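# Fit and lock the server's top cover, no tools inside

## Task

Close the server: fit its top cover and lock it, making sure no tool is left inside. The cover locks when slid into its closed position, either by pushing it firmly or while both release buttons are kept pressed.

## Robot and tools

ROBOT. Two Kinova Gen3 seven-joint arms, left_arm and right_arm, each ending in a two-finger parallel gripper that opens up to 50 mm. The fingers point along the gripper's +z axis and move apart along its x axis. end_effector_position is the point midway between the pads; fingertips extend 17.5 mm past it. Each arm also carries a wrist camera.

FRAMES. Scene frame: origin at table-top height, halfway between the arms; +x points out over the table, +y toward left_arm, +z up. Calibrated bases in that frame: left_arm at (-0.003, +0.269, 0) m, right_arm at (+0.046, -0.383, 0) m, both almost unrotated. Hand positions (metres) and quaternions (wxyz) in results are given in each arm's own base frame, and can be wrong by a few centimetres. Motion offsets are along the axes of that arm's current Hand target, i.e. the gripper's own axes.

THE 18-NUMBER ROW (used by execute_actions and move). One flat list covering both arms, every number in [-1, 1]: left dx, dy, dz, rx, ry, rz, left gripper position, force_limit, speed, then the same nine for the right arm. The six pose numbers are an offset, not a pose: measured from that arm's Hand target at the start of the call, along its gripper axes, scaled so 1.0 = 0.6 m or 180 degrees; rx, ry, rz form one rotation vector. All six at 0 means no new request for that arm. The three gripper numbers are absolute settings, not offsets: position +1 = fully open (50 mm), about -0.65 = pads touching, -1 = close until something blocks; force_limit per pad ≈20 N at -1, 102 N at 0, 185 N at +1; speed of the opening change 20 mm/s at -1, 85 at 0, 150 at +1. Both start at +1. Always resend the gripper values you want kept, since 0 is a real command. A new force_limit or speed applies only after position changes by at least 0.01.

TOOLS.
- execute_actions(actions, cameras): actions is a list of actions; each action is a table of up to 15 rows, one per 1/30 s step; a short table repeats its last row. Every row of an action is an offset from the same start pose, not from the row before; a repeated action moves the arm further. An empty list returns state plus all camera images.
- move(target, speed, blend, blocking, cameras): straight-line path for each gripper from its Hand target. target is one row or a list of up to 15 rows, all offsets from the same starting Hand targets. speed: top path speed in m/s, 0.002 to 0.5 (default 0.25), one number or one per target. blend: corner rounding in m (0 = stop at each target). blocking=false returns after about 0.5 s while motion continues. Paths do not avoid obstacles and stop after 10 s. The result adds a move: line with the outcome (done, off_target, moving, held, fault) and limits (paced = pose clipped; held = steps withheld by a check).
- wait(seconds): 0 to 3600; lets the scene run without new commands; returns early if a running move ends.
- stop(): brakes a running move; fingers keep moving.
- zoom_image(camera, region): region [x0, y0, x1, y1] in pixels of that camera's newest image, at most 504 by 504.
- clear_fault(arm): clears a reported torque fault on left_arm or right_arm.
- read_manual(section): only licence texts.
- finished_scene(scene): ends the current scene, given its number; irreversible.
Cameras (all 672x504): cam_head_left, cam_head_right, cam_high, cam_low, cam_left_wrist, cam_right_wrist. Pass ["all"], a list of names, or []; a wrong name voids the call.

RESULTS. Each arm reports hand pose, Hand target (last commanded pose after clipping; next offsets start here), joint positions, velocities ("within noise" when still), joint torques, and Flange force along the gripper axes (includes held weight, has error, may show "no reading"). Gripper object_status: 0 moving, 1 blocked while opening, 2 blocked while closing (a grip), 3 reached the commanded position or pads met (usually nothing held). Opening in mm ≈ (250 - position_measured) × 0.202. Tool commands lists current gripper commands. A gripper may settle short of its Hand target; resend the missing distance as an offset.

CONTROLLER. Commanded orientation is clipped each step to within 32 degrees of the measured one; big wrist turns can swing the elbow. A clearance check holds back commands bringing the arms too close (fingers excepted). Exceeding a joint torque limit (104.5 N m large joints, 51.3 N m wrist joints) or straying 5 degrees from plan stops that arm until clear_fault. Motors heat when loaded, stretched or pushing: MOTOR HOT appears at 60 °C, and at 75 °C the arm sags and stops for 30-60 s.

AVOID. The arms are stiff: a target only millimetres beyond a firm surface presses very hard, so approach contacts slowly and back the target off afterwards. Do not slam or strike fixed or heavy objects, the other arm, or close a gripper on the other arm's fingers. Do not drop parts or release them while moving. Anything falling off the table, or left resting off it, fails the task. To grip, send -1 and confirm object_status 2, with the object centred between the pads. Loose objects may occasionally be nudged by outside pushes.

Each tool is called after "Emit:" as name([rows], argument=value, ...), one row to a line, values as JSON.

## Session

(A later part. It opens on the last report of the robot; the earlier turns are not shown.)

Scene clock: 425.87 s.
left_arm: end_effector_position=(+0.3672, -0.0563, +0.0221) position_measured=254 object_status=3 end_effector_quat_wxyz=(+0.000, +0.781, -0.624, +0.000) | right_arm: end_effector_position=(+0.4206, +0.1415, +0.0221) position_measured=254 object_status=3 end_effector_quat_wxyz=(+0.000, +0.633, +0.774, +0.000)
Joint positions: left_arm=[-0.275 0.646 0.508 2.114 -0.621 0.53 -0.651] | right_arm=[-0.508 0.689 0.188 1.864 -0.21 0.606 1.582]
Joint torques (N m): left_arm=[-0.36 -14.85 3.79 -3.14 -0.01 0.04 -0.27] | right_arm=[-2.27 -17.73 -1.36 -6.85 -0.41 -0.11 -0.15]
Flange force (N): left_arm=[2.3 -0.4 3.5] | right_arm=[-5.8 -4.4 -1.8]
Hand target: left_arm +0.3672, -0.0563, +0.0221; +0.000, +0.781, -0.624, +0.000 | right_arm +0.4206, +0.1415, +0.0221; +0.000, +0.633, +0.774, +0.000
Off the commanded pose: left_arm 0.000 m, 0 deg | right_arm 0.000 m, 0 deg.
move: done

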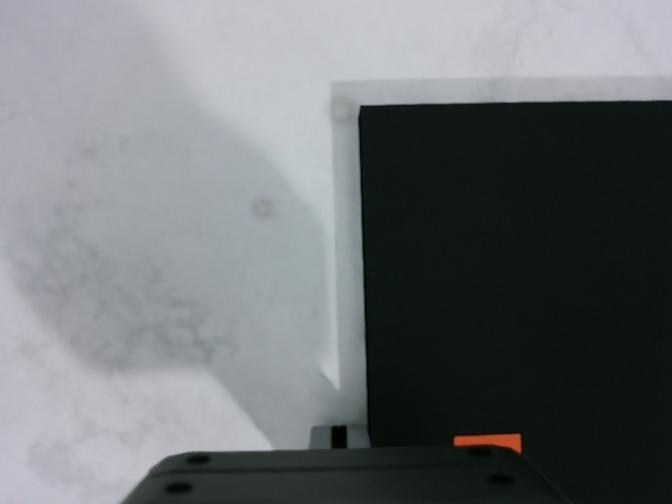

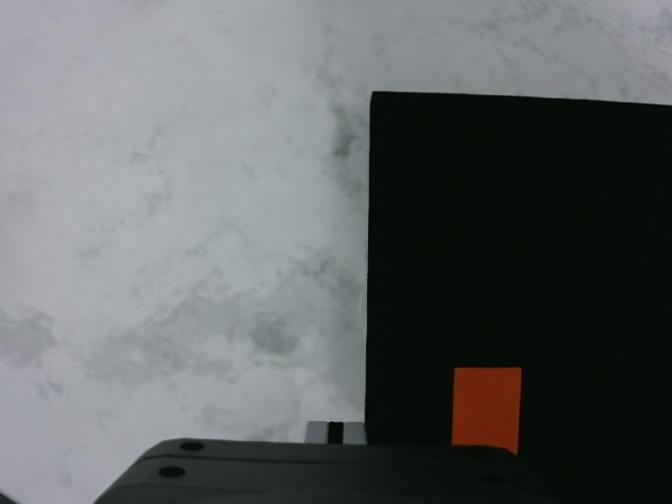

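Emit:
move(target=[0.003,0,0,0,0,0,-1,1,1,0.0,0,0,0,0,0,-1,1,1], speed=0.01)

Emit:
move(target=[0.003,0,0,0,0,0,-1,1,1,0.0,0,0,0,0,0,-1,1,1], speed=0.01)

Scene clock: 433.43 s.
left_arm: end_effector_position=(+0.3676, -0.0580, +0.0221) position_measured=254 object_status=3 end_effector_quat_wxyz=(+0.000, +0.781, -0.624, +0.000) | right_arm: end_effector_position=(+0.4206, +0.1415, +0.0221) position_measured=255 object_status=3 end_effector_quat_wxyz=(+0.000, +0.633, +0.774, +0.000)
Joint positions: left_arm=[-0.27 0.647 0.508 2.112 -0.62 0.531 -0.648] | right_arm=[-0.508 0.689 0.189 1.864 -0.21 0.606 1.582]
Joint torques (N m): left_arm=[5.27 -11.97 10.31 -4.88 1.67 -4.5 -0.43] | right_arm=[-5.22 -17.99 -4.69 -7.72 -1.92 -0.25 -0.24]
Flange force (N): left_arm=[-13.3 -1.1 -4.5] | right_arm=[-12.8 -4.7 -2.8]
Hand target: left_arm +0.3676, -0.0581, +0.0221; +0.000, +0.781, -0.624, +0.000 | right_arm +0.4206, +0.1415, +0.0221; +0.000, +0.633, +0.774, +0.000
Off the commanded pose: left_arm 0.000 m, 0 deg | right_arm 0.000 m, 0 deg.
move: done

Scene clock: 433.93 s.
left_arm: end_effector_position=(+0.3680, -0.0598, +0.0221) position_measured=254 object_status=3 end_effector_quat_wxyz=(+0.000, +0.781, -0.624, +0.000) | right_arm: end_effector_position=(+0.4206, +0.1415, +0.0221) position_measured=255 object_status=3 end_effector_quat_wxyz=(+0.000, +0.633, +0.774, +0.000)
Joint positions: left_arm=[-0.265 0.648 0.508 2.11 -0.619 0.532 -0.645] | right_arm=[-0.508 0.689 0.189 1.864 -0.21 0.606 1.582]
Joint torques (N m): left_arm=[9.82 -9.62 15.6 -6.25 3.07 -8.24 -0.56] | right_arm=[-9.09 -18.06 -9.17 -8.66 -3.73 -0.31 -0.31]
Flange force (N): left_arm=[-25.8 -1.9 -11.2] | right_arm=[-21.8 -5.1 -4.5]
Hand target: left_arm +0.3680, -0.0599, +0.0221; +0.000, +0.781, -0.624, +0.000 | right_arm +0.4206, +0.1415, +0.0221; +0.000, +0.633, +0.774, +0.000
Off the commanded pose: left_arm 0.000 m, 0 deg | right_arm 0.000 m, 0 deg.
move: done

Emit:
move(target=[0.0045,0,0,0,0,0,-1,1,1,0.0045,0,0,0,0,0,-1,1,1], speed=0.01)

Emit:
move(target=[0,0,-0.025,0,0,0,-1,1,1,0,0,-0.025,0,0,0,-1,1,1], speed=0.03, cameras=["cam_left_wrist","cam_right_wrist","cam_head_left","cam_low"])

Scene clock: 443.27 s.
left_arm: end_effector_position=(+0.3685, -0.0623, +0.0220) position_measured=255 object_status=3 end_effector_quat_wxyz=(+0.000, +0.781, -0.624, +0.000) | right_arm: end_effector_position=(+0.4201, +0.1440, +0.0221) position_measured=255 object_status=3 end_effector_quat_wxyz=(+0.001, +0.633, +0.774, +0.000)
Joint positions: left_arm=[-0.258 0.65 0.508 2.107 -0.618 0.534 -0.639] | right_arm=[-0.514 0.689 0.189 1.863 -0.21 0.607 1.576]
Joint torques (N m): left_arm=[20.21 -7.08 28.11 -9.64 6.44 -16.18 -0.81] | right_arm=[-21.78 -17.98 -24 -11.95 -9.99 -0.83 -0.58]
Flange force (N): left_arm=[-53.8 -5.4 -17.3] | right_arm=[-51.5 -6.5 -11.6]
Hand target: left_arm +0.3686, -0.0625, +0.0221; +0.000, +0.781, -0.624, +0.000 | right_arm +0.4201, +0.1442, +0.0221; +0.000, +0.633, +0.774, +0.000
Off the commanded pose: left_arm 0.000 m, 0 deg | right_arm 0.000 m, 0 deg.
move: done

Scene clock: 444.10 s.
left_arm: end_effector_position=(+0.3686, -0.0625, +0.0371) position_measured=255 object_status=3 end_effector_quat_wxyz=(+0.000, +0.781, -0.624, +0.000) | right_arm: end_effector_position=(+0.4201, +0.1442, +0.0370) position_measured=255 object_status=3 end_effector_quat_wxyz=(+0.000, +0.633, +0.774, +0.000)
Joint positions: left_arm=[-0.285 0.618 0.545 2.097 -0.585 0.577 -0.667] | right_arm=[-0.522 0.66 0.199 1.854 -0.202 0.646 1.569]
Joint torques (N m): left_arm=[18.59 -14.89 28.05 -13.46 6.39 -15.26 -0.65] | right_arm=[-24.03 -23.99 -25.5 -14.65 -11.56 -0.58 -0.7]
Flange force (N): left_arm=[-49.9 -4.4 5.8] | right_arm=[-56.8 -5.5 3.0]
Hand target: left_arm +0.3686, -0.0625, +0.0371; +0.000, +0.781, -0.624, +0.000 | right_arm +0.4201, +0.1442, +0.0371; +0.000, +0.633, +0.774, +0.000
Off the commanded pose: left_arm 0.000 m, 0 deg | right_arm 0.000 m, 0 deg.
move: done
Images, in order (width x height): cam_head_left 672x504, cam_low 672x504, cam_left_wrist 672x504, cam_right_wrist 672x504.

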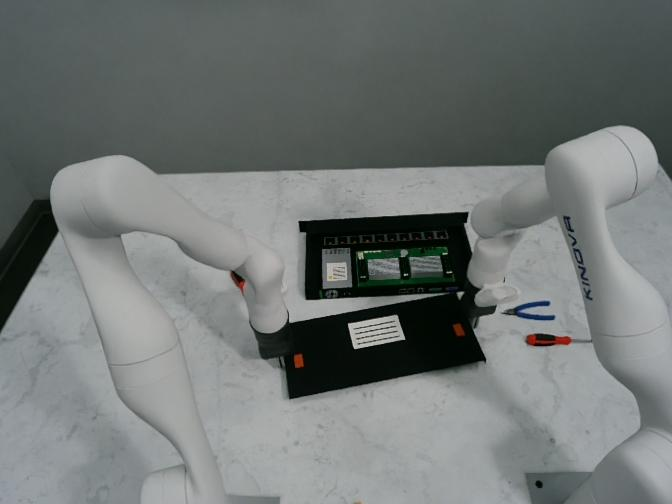

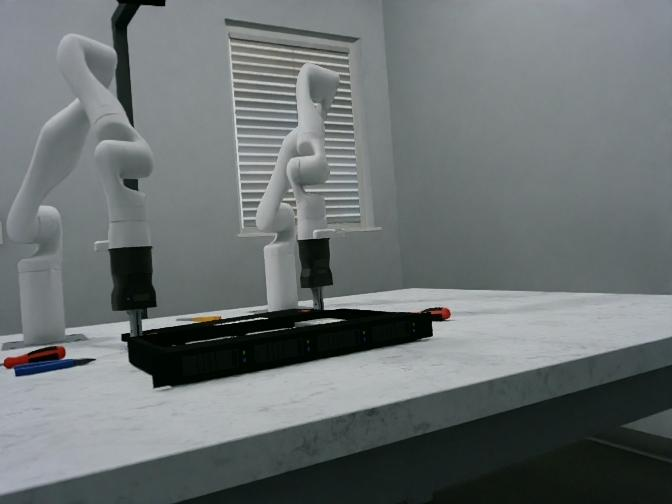

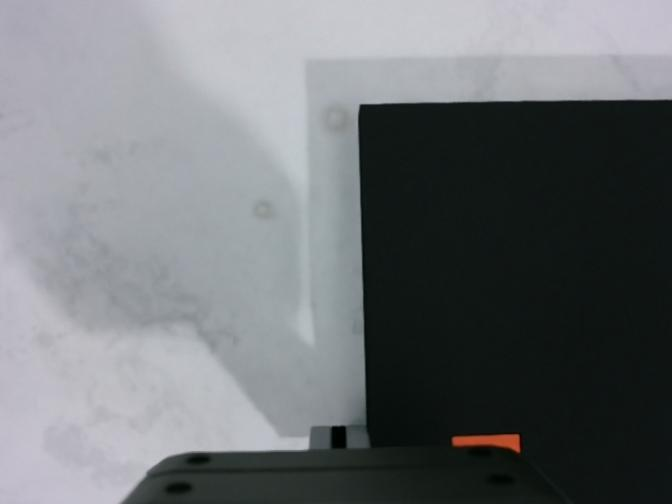

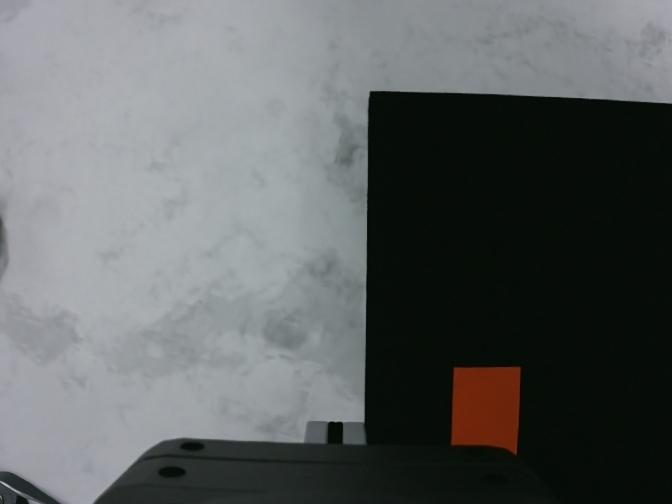

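Emit:
move(target=[0,0,-0.092,0,0,0,-1,1,1,0,0,-0.092,0,0,0,-1,1,1], speed=0.06, cameras=["all"])

Emit:
zoom_image(camera="cam_low", region=[100, 290, 220, 400])

Emit:
zoom_image(camera="cam_high", region=[190, 145, 300, 235])

Emit:
zoom_image(camera="cam_high", region=[190, 235, 300, 325])

Emit:
zoom_image(camera="cam_head_left", region=[290, 210, 400, 305])

Scene clock: 480.30 s.
left_arm: end_effector_position=(+0.3685, -0.0625, +0.0923) position_measured=255 object_status=3 end_effector_quat_wxyz=(+0.000, +0.781, -0.624, +0.000) | right_arm: end_effector_position=(+0.4200, +0.1442, +0.0923) position_measured=255 object_status=3 end_effector_quat_wxyz=(+0.000, +0.633, +0.774, +0.000)
Joint positions: left_arm=[-0.376 0.507 0.662 2.048 -0.462 0.735 -0.772] | right_arm=[-0.545 0.558 0.231 1.808 -0.17 0.794 1.542]
Joint torques (N m): left_arm=[19.32 -12.6 26.74 -15.26 9.33 -14.15 -0.97] | right_arm=[-24.41 -22.35 -24.81 -15.41 -13.86 -1.09 -0.74]
Flange force (N): left_arm=[-50.9 -5.3 4.9] | right_arm=[-57.8 -5.9 3.2]
Hand target: left_arm +0.3685, -0.0625, +0.0923; +0.000, +0.781, -0.624, +0.000 | right_arm +0.4200, +0.1442, +0.0923; +0.000, +0.633, +0.774, +0.000
Off the commanded pose: left_arm 0.000 m, 0 deg | right_arm 0.000 m, 0 deg.
move: done

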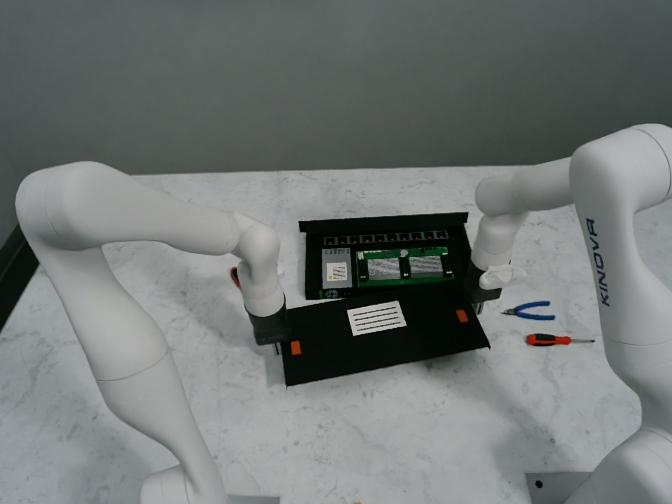

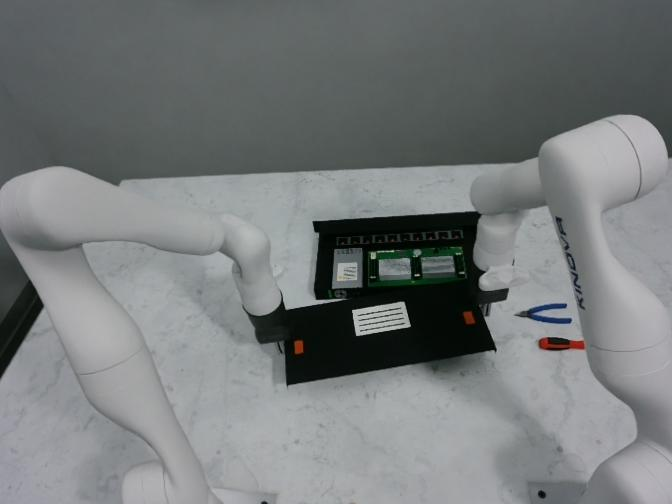

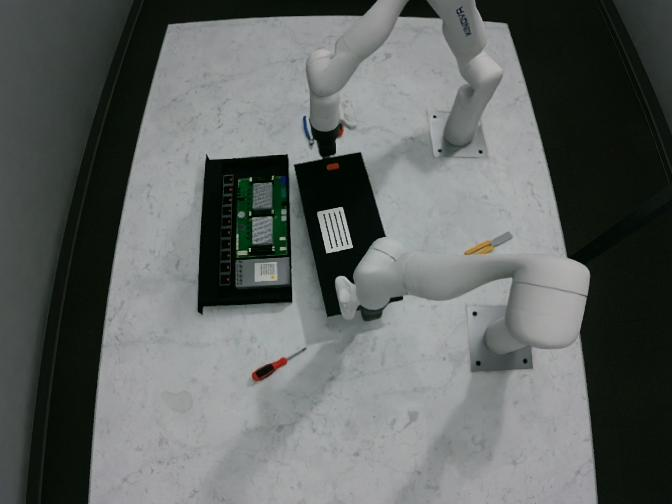

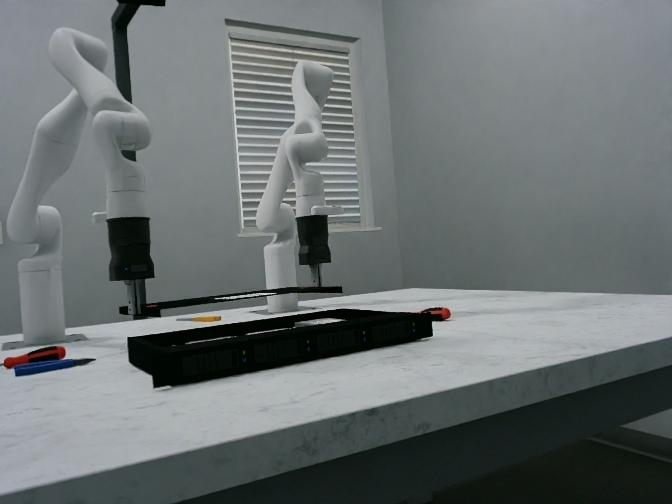

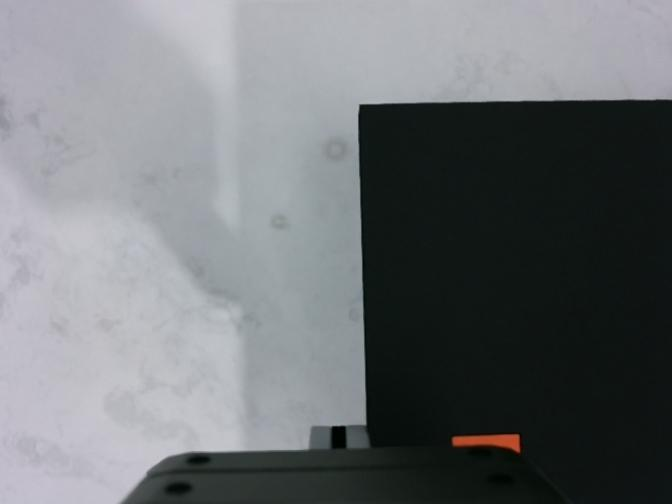

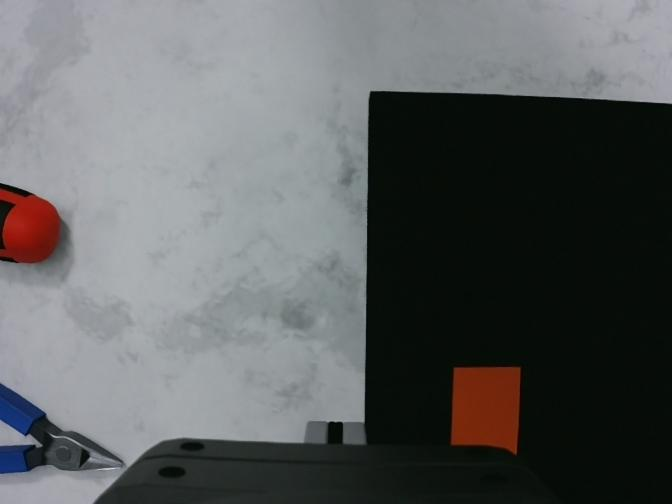

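Scaled by 4.200.

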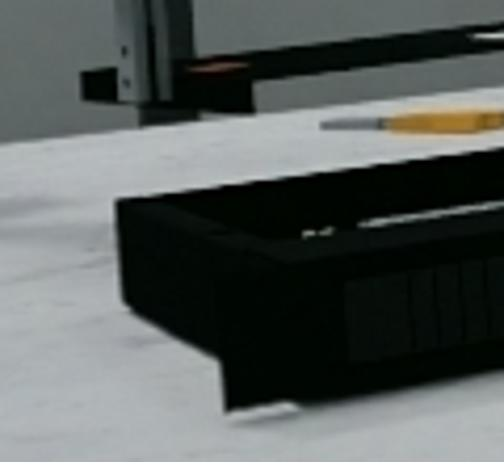

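Scaled by 4.582.

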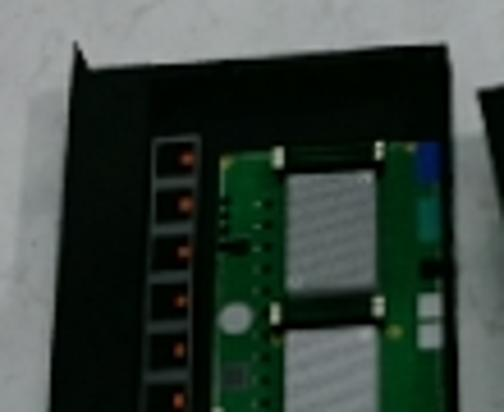

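Scaled by 4.582.

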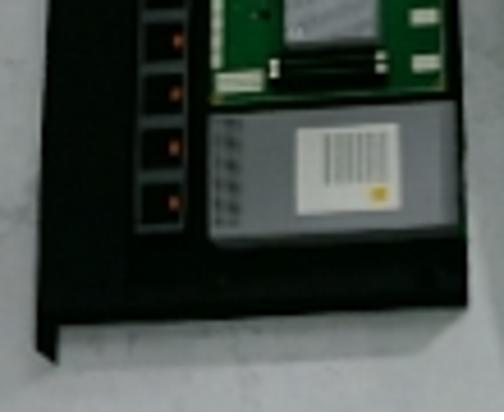

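Scaled by 4.582.

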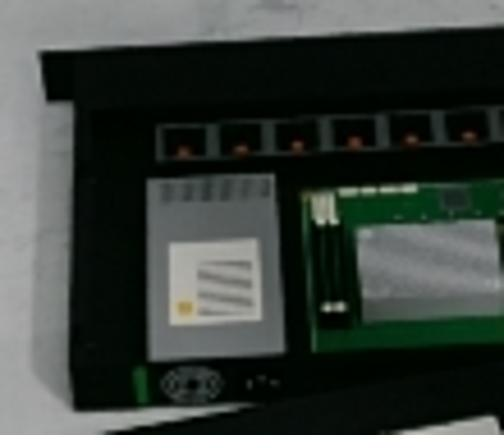

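Emit:
move(target=[0.1107,-0.3437,0,0,0,0.0478,-1,1,1,-0.1045,0.2318,0,0,0,0.0478,-1,1,1], speed=0.08, cameras=["all"])

Scene clock: 515.90 s.
left_arm: end_effector_position=(+0.5843, -0.0819, +0.0924) position_measured=254 object_status=3 end_effector_quat_wxyz=(+0.000, +0.732, -0.681, +0.000) | right_arm: end_effector_position=(+0.5687, +0.1103, +0.0925) position_measured=255 object_status=3 end_effector_quat_wxyz=(+0.000, +0.689, +0.724, +0.001)
Joint positions: left_arm=[-0.208 0.913 0.646 1.237 -0.547 1.163 -1.038] | right_arm=[-0.371 0.82 0.266 1.279 -0.221 1.069 1.54]
Joint torques (N m): left_arm=[21.27 -24.37 25.5 -7.4 11.03 -6.81 -0.26] | right_arm=[-21.93 -27.43 -18.37 -15.02 -11.5 -0.6 -0.48]
Flange force (N): left_arm=[-35.1 -6.2 3.7] | right_arm=[-39.9 -6.1 4.2]
Hand target: left_arm +0.5843, -0.0819, +0.0924; +0.000, +0.732, -0.681, +0.000 | right_arm +0.5688, +0.1103, +0.0925; +0.000, +0.689, +0.724, +0.001
Off the commanded pose: left_arm 0.000 m, 0 deg | right_arm 0.000 m, 0 deg.
move: done

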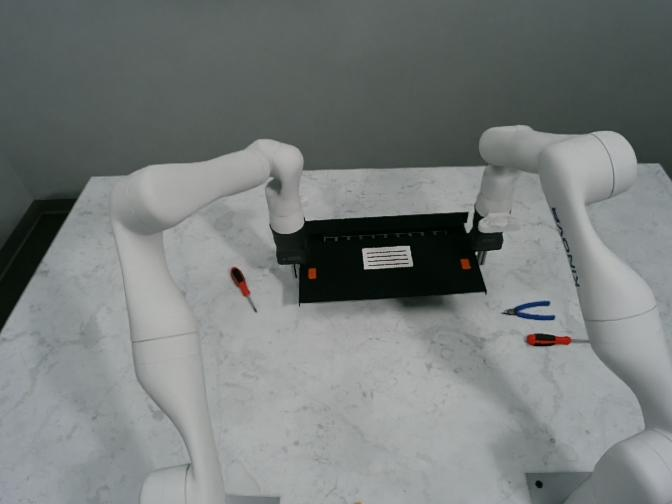

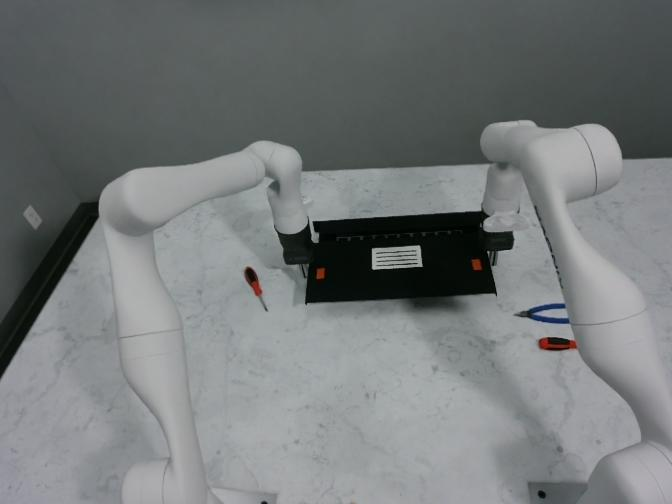

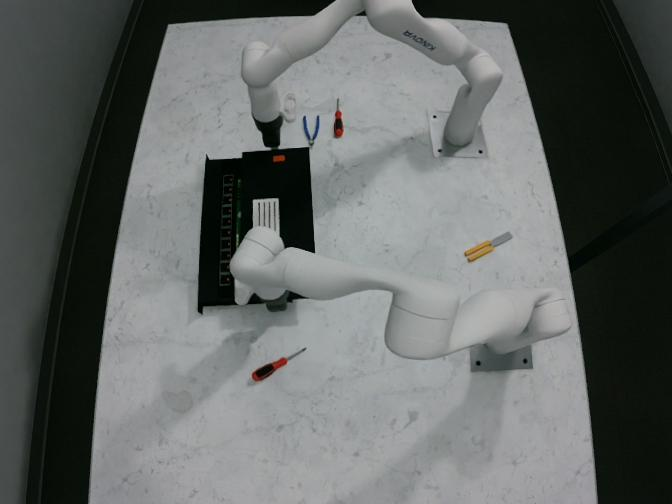

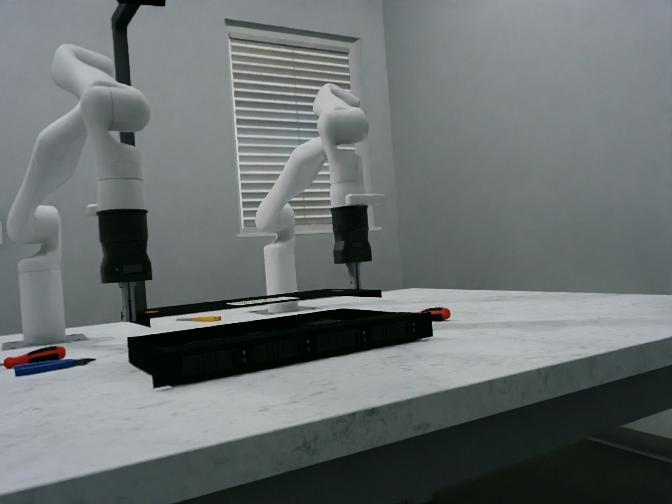

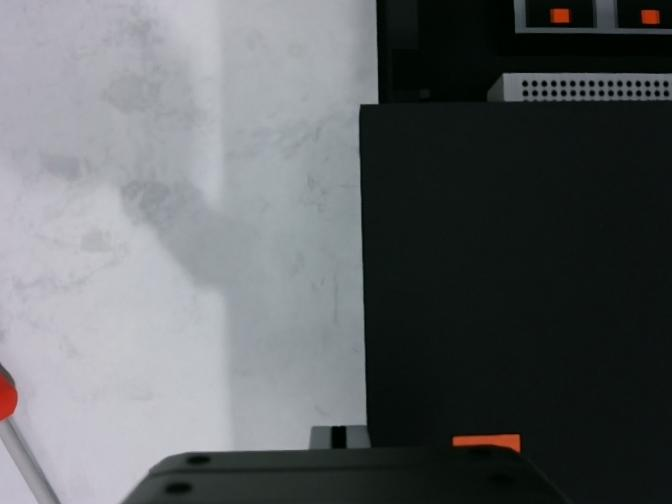

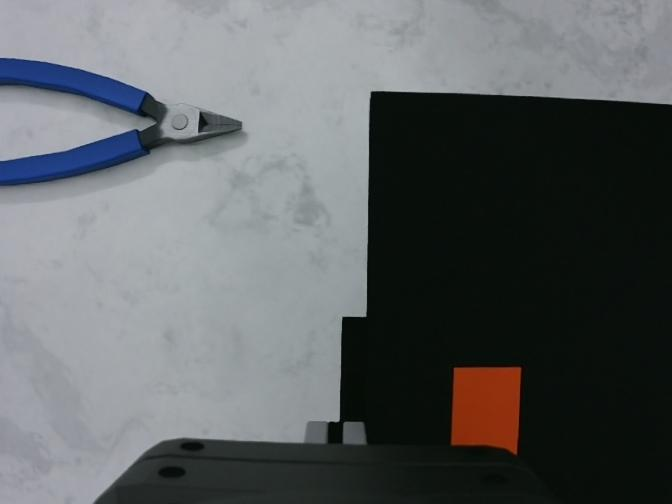

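Emit:
move(target=[0.0122,-0.0667,0.025,0,0,0,-1,1,1,-0.0112,0.0667,0.025,0,0,0,-1,1,1], speed=0.05, cameras=["cam_low","cam_left_wrist","cam_right_wrist","cam_high"])

Emit:
zoom_image(camera="cam_low", region=[100, 250, 270, 400])

Emit:
zoom_image(camera="cam_left_wrist", region=[330, 0, 530, 160])

Scene clock: 547.47 s.
left_arm: end_effector_position=(+0.6248, -0.0863, +0.0774) position_measured=254 object_status=3 end_effector_quat_wxyz=(+0.000, +0.732, -0.681, +0.000) | right_arm: end_effector_position=(+0.6091, +0.1056, +0.0775) position_measured=255 object_status=3 end_effector_quat_wxyz=(+0.000, +0.689, +0.724, +0.001)
Joint positions: left_arm=[-0.157 1.018 0.633 1.045 -0.564 1.235 -1.083] | right_arm=[-0.33 0.926 0.262 1.105 -0.23 1.136 1.549]
Joint torques (N m): left_arm=[22.12 -27.19 24.81 -7.01 11.36 -6.48 -0.18] | right_arm=[-22.97 -29.07 -18.06 -15 -11.56 -0.43 -0.58]
Flange force (N): left_arm=[-34.2 -6.6 3.6] | right_arm=[-39.2 -7.2 4.2]
Hand target: left_arm +0.6248, -0.0863, +0.0774; +0.000, +0.732, -0.681, +0.000 | right_arm +0.6091, +0.1056, +0.0775; +0.000, +0.689, +0.724, +0.001
Off the commanded pose: left_arm 0.000 m, 0 deg | right_arm 0.000 m, 0 deg.
move: done
Images, in order (width x height): cam_high 672x504, cam_low 672x504, cam_left_wrist 672x504, cam_right_wrist 672x504.

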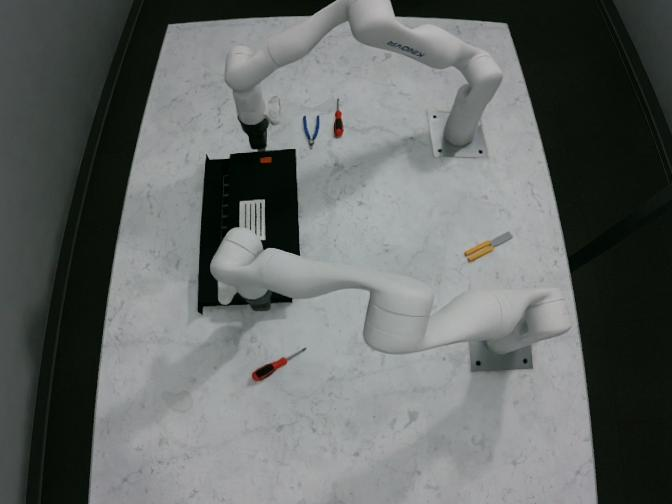

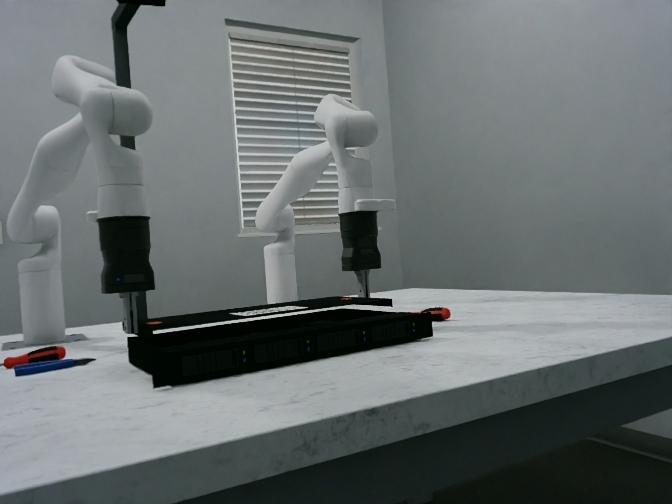

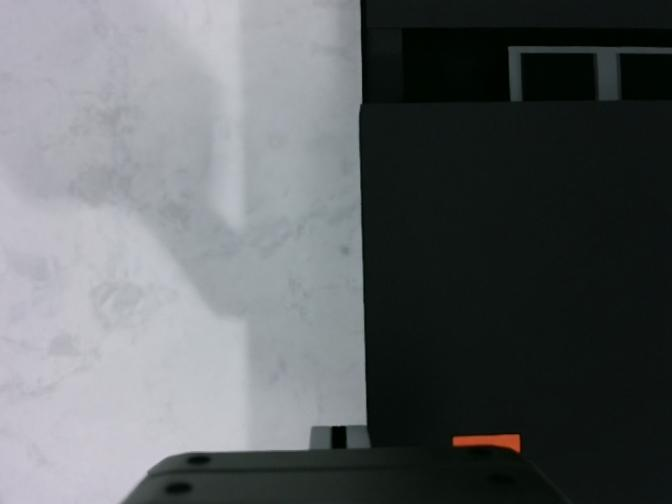

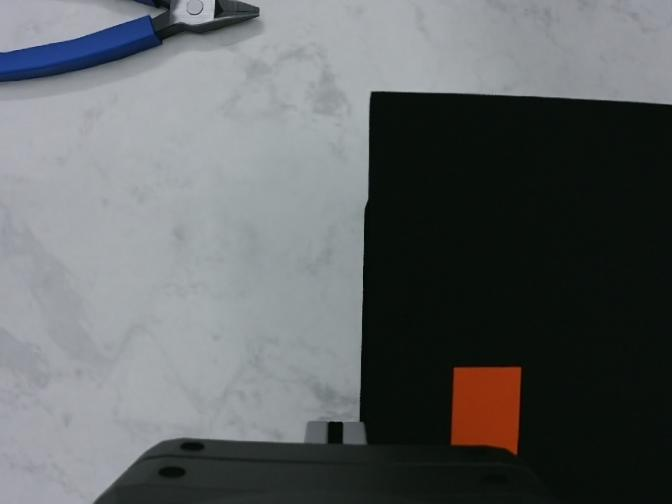

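Scaled by 2.965.

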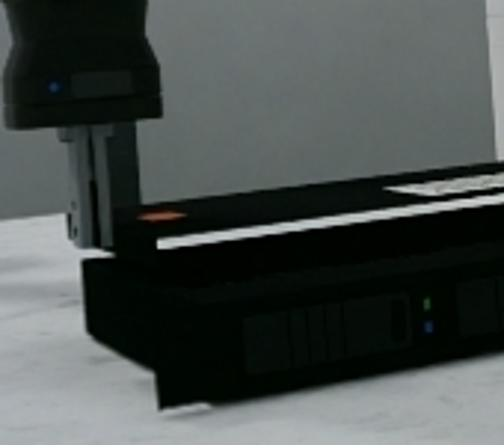

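Scaled by 2.520.

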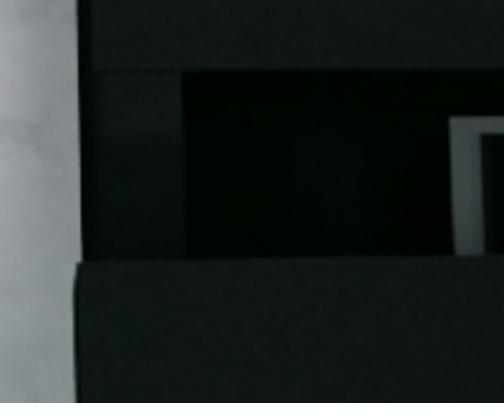

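Emit:
move(target=[0.001,-0.012,0.015,0,0,0,-1,1,1,-0.001,0.012,0.015,0,0,0,-1,1,1], speed=0.03, cameras=["cam_low","cam_left_wrist","cam_right_wrist","cam_head_left"])

Emit:
zoom_image(camera="cam_low", region=[100, 280, 220, 400])

Emit:
zoom_image(camera="cam_low", region=[340, 260, 460, 360])

Emit:
zoom_image(camera="cam_right_wrist", region=[300, 80, 440, 450])

Emit:
zoom_image(camera="cam_left_wrist", region=[330, 0, 430, 200])

Scene clock: 574.77 s.
left_arm: end_effector_position=(+0.6320, -0.0863, +0.0684) position_measured=254 object_status=3 end_effector_quat_wxyz=(+0.000, +0.732, -0.681, +0.000) | right_arm: end_effector_position=(+0.6163, +0.1054, +0.0685) position_measured=255 object_status=3 end_effector_quat_wxyz=(+0.000, +0.689, +0.724, +0.001)
Joint positions: left_arm=[-0.149 1.045 0.628 1.013 -0.569 1.236 -1.09] | right_arm=[-0.323 0.953 0.26 1.077 -0.233 1.137 1.55]
Joint torques (N m): left_arm=[21.96 -27.56 24.61 -6.87 11.26 -6.19 -0.15] | right_arm=[-23.03 -29.41 -17.89 -14.77 -11.47 -0.3 -0.49]
Flange force (N): left_arm=[-33.7 -5.9 3.9] | right_arm=[-38.6 -6.7 4.0]
Hand target: left_arm +0.6320, -0.0863, +0.0684; +0.000, +0.732, -0.681, +0.000 | right_arm +0.6163, +0.1054, +0.0685; +0.000, +0.689, +0.724, +0.001
Off the commanded pose: left_arm 0.000 m, 0 deg | right_arm 0.000 m, 0 deg.
move: done
Images, in order (width x height): cam_head_left 672x504, cam_low 672x504, cam_left_wrist 672x504, cam_right_wrist 672x504.

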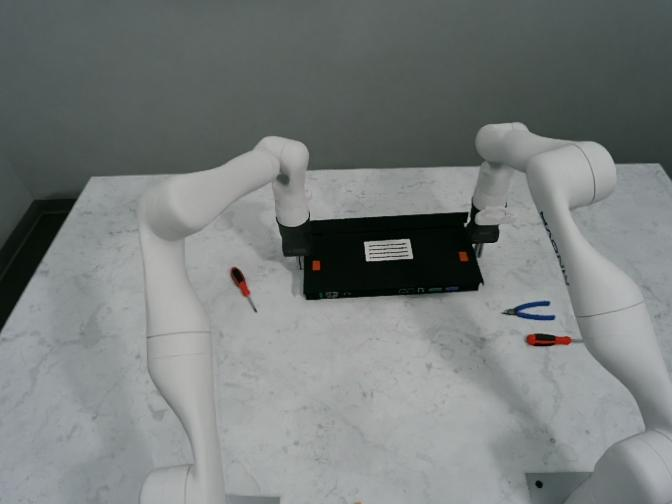

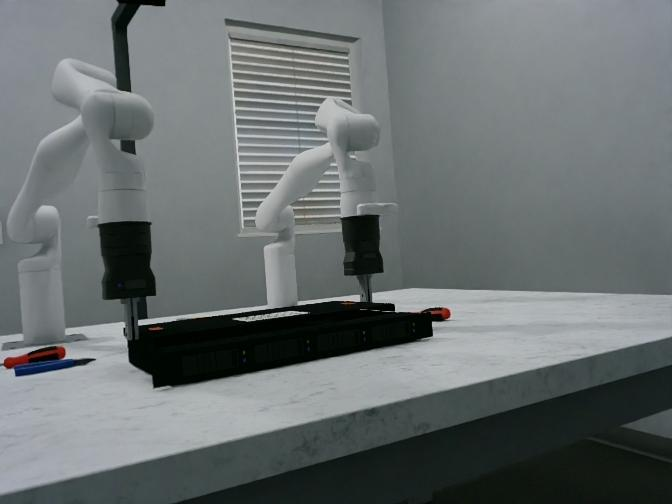

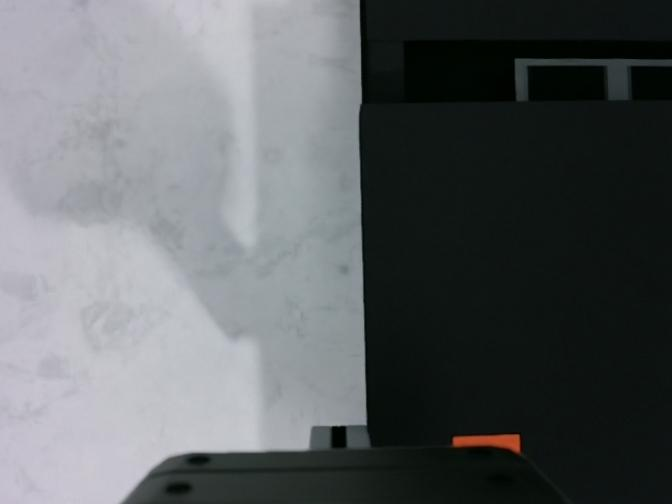

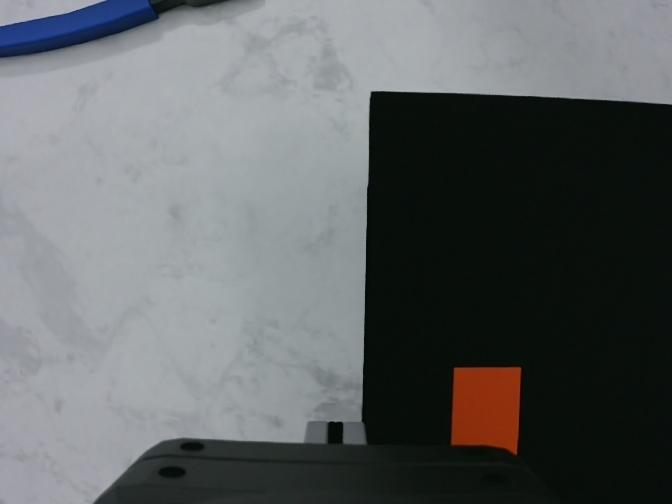

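Scaled by 4.200.

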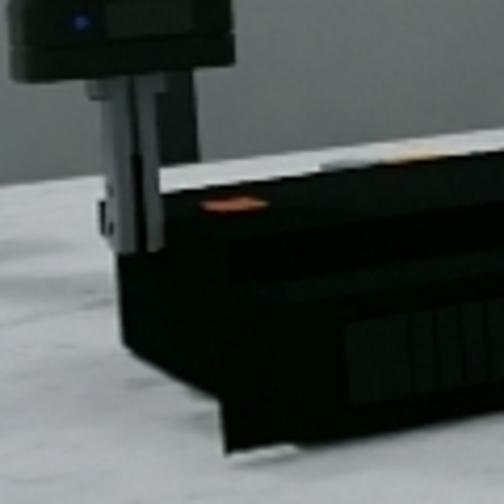

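Scaled by 4.200.

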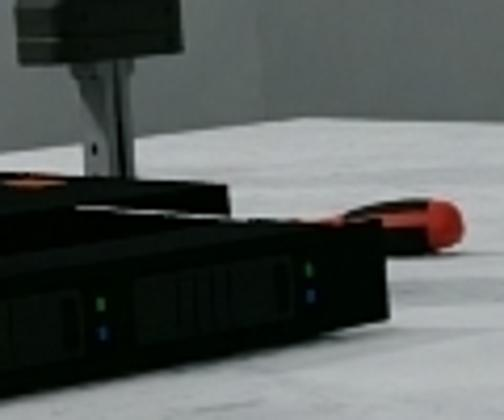

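Scaled by 1.362.

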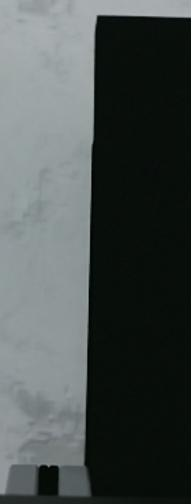

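Scaled by 2.520.

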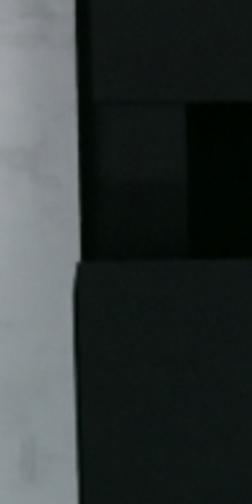

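Emit:
move(target=[0.0005,0,0.009,0,0,0,-1,1,1,-0.0005,0,0.009,0,0,0,-1,1,1], speed=0.02)

Emit:
move(target=[0,0,0.006,0,0,0,-1,1,1,0,0,0.006,0,0,0,-1,1,1], speed=0.02, cameras=["cam_low","cam_left_wrist","cam_right_wrist"])

Emit:
zoom_image(camera="cam_low", region=[100, 280, 220, 400])

Emit:
zoom_image(camera="cam_low", region=[340, 260, 460, 360])

Scene clock: 590.03 s.
left_arm: end_effector_position=(+0.6321, -0.0866, +0.0631) position_measured=254 object_status=3 end_effector_quat_wxyz=(+0.000, +0.732, -0.681, +0.000) | right_arm: end_effector_position=(+0.6163, +0.1051, +0.0631) position_measured=255 object_status=3 end_effector_quat_wxyz=(+0.000, +0.689, +0.724, +0.001)
Joint positions: left_arm=[-0.148 1.051 0.626 1.018 -0.572 1.226 -1.088] | right_arm=[-0.322 0.959 0.259 1.082 -0.234 1.126 1.551]
Joint torques (N m): left_arm=[20.64 -21.03 21.93 -1.47 11.26 -3 -0.02] | right_arm=[-24.99 -23.29 -20.28 -13.9 -12.53 -1.87 -0.56]
Flange force (N): left_arm=[-30.2 -13.5 -3.6] | right_arm=[-42.4 -11.0 -8.1]
Hand target: left_arm +0.6320, -0.0866, +0.0630; +0.000, +0.732, -0.681, +0.000 | right_arm +0.6163, +0.1051, +0.0631; +0.000, +0.689, +0.724, +0.001
Off the commanded pose: left_arm 0.000 m, 0 deg | right_arm 0.000 m, 0 deg.
move: done

Scene clock: 590.53 s.
left_arm: end_effector_position=(+0.6320, -0.0867, +0.0594) position_measured=254 object_status=3 end_effector_quat_wxyz=(+0.000, +0.732, -0.681, +0.000) | right_arm: end_effector_position=(+0.6163, +0.1051, +0.0595) position_measured=255 object_status=3 end_effector_quat_wxyz=(+0.000, +0.689, +0.724, +0.000)
Joint positions: left_arm=[-0.148 1.055 0.624 1.022 -0.574 1.219 -1.086] | right_arm=[-0.322 0.964 0.258 1.085 -0.235 1.118 1.552]
Joint torques (N m): left_arm=[20.05 -21.81 21.69 -2.62 10.72 -3.74 0.06] | right_arm=[-25.27 -28.25 -20.04 -16.48 -12.64 -2.23 -0.53]
Flange force (N): left_arm=[-29.8 -11.2 -3.3] | right_arm=[-42.9 -11.8 -0.8]
Hand target: left_arm +0.6320, -0.0866, +0.0594; +0.000, +0.732, -0.681, +0.000 | right_arm +0.6163, +0.1051, +0.0595; +0.000, +0.689, +0.724, +0.001
Off the commanded pose: left_arm 0.000 m, 0 deg | right_arm 0.000 m, 0 deg.
move: done

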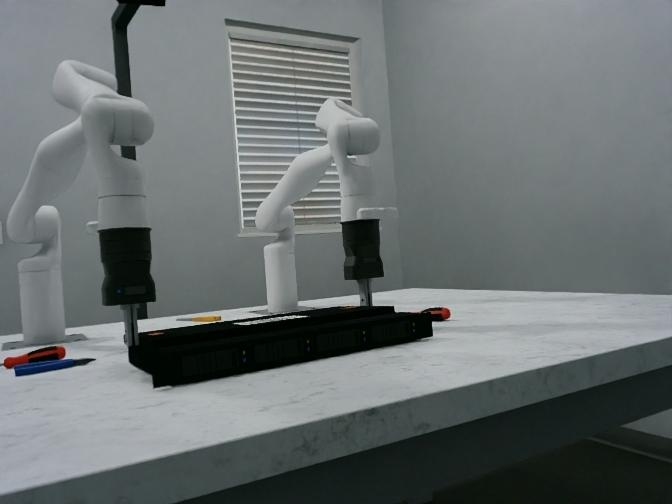

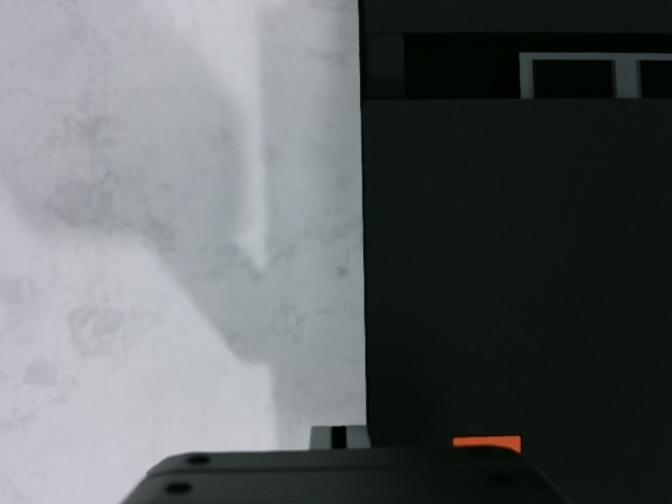

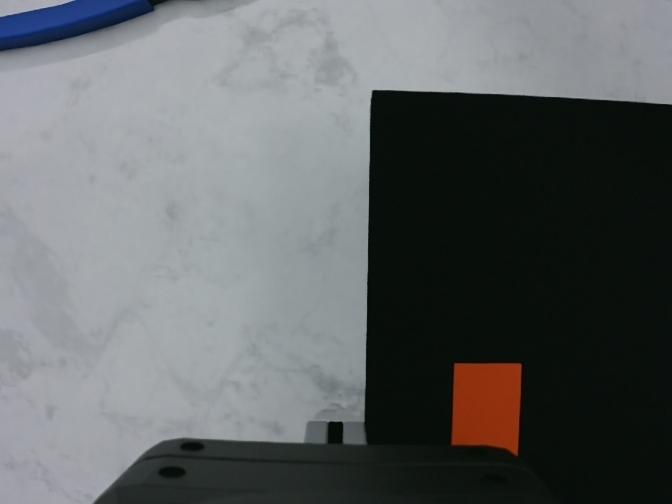

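Scaled by 4.200.

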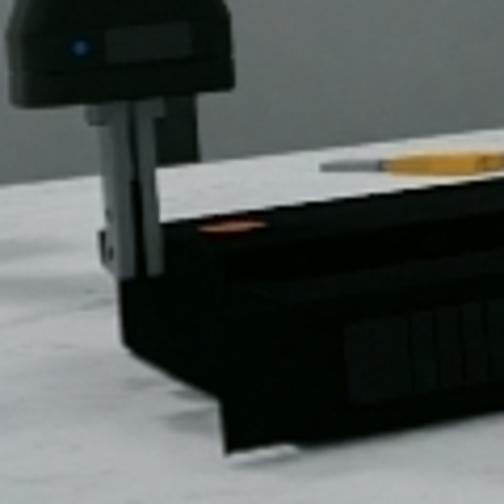

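Scaled by 4.200.

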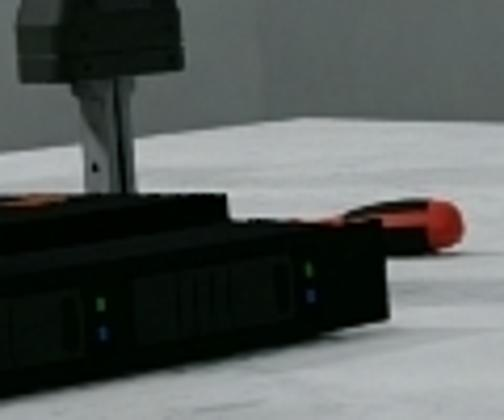

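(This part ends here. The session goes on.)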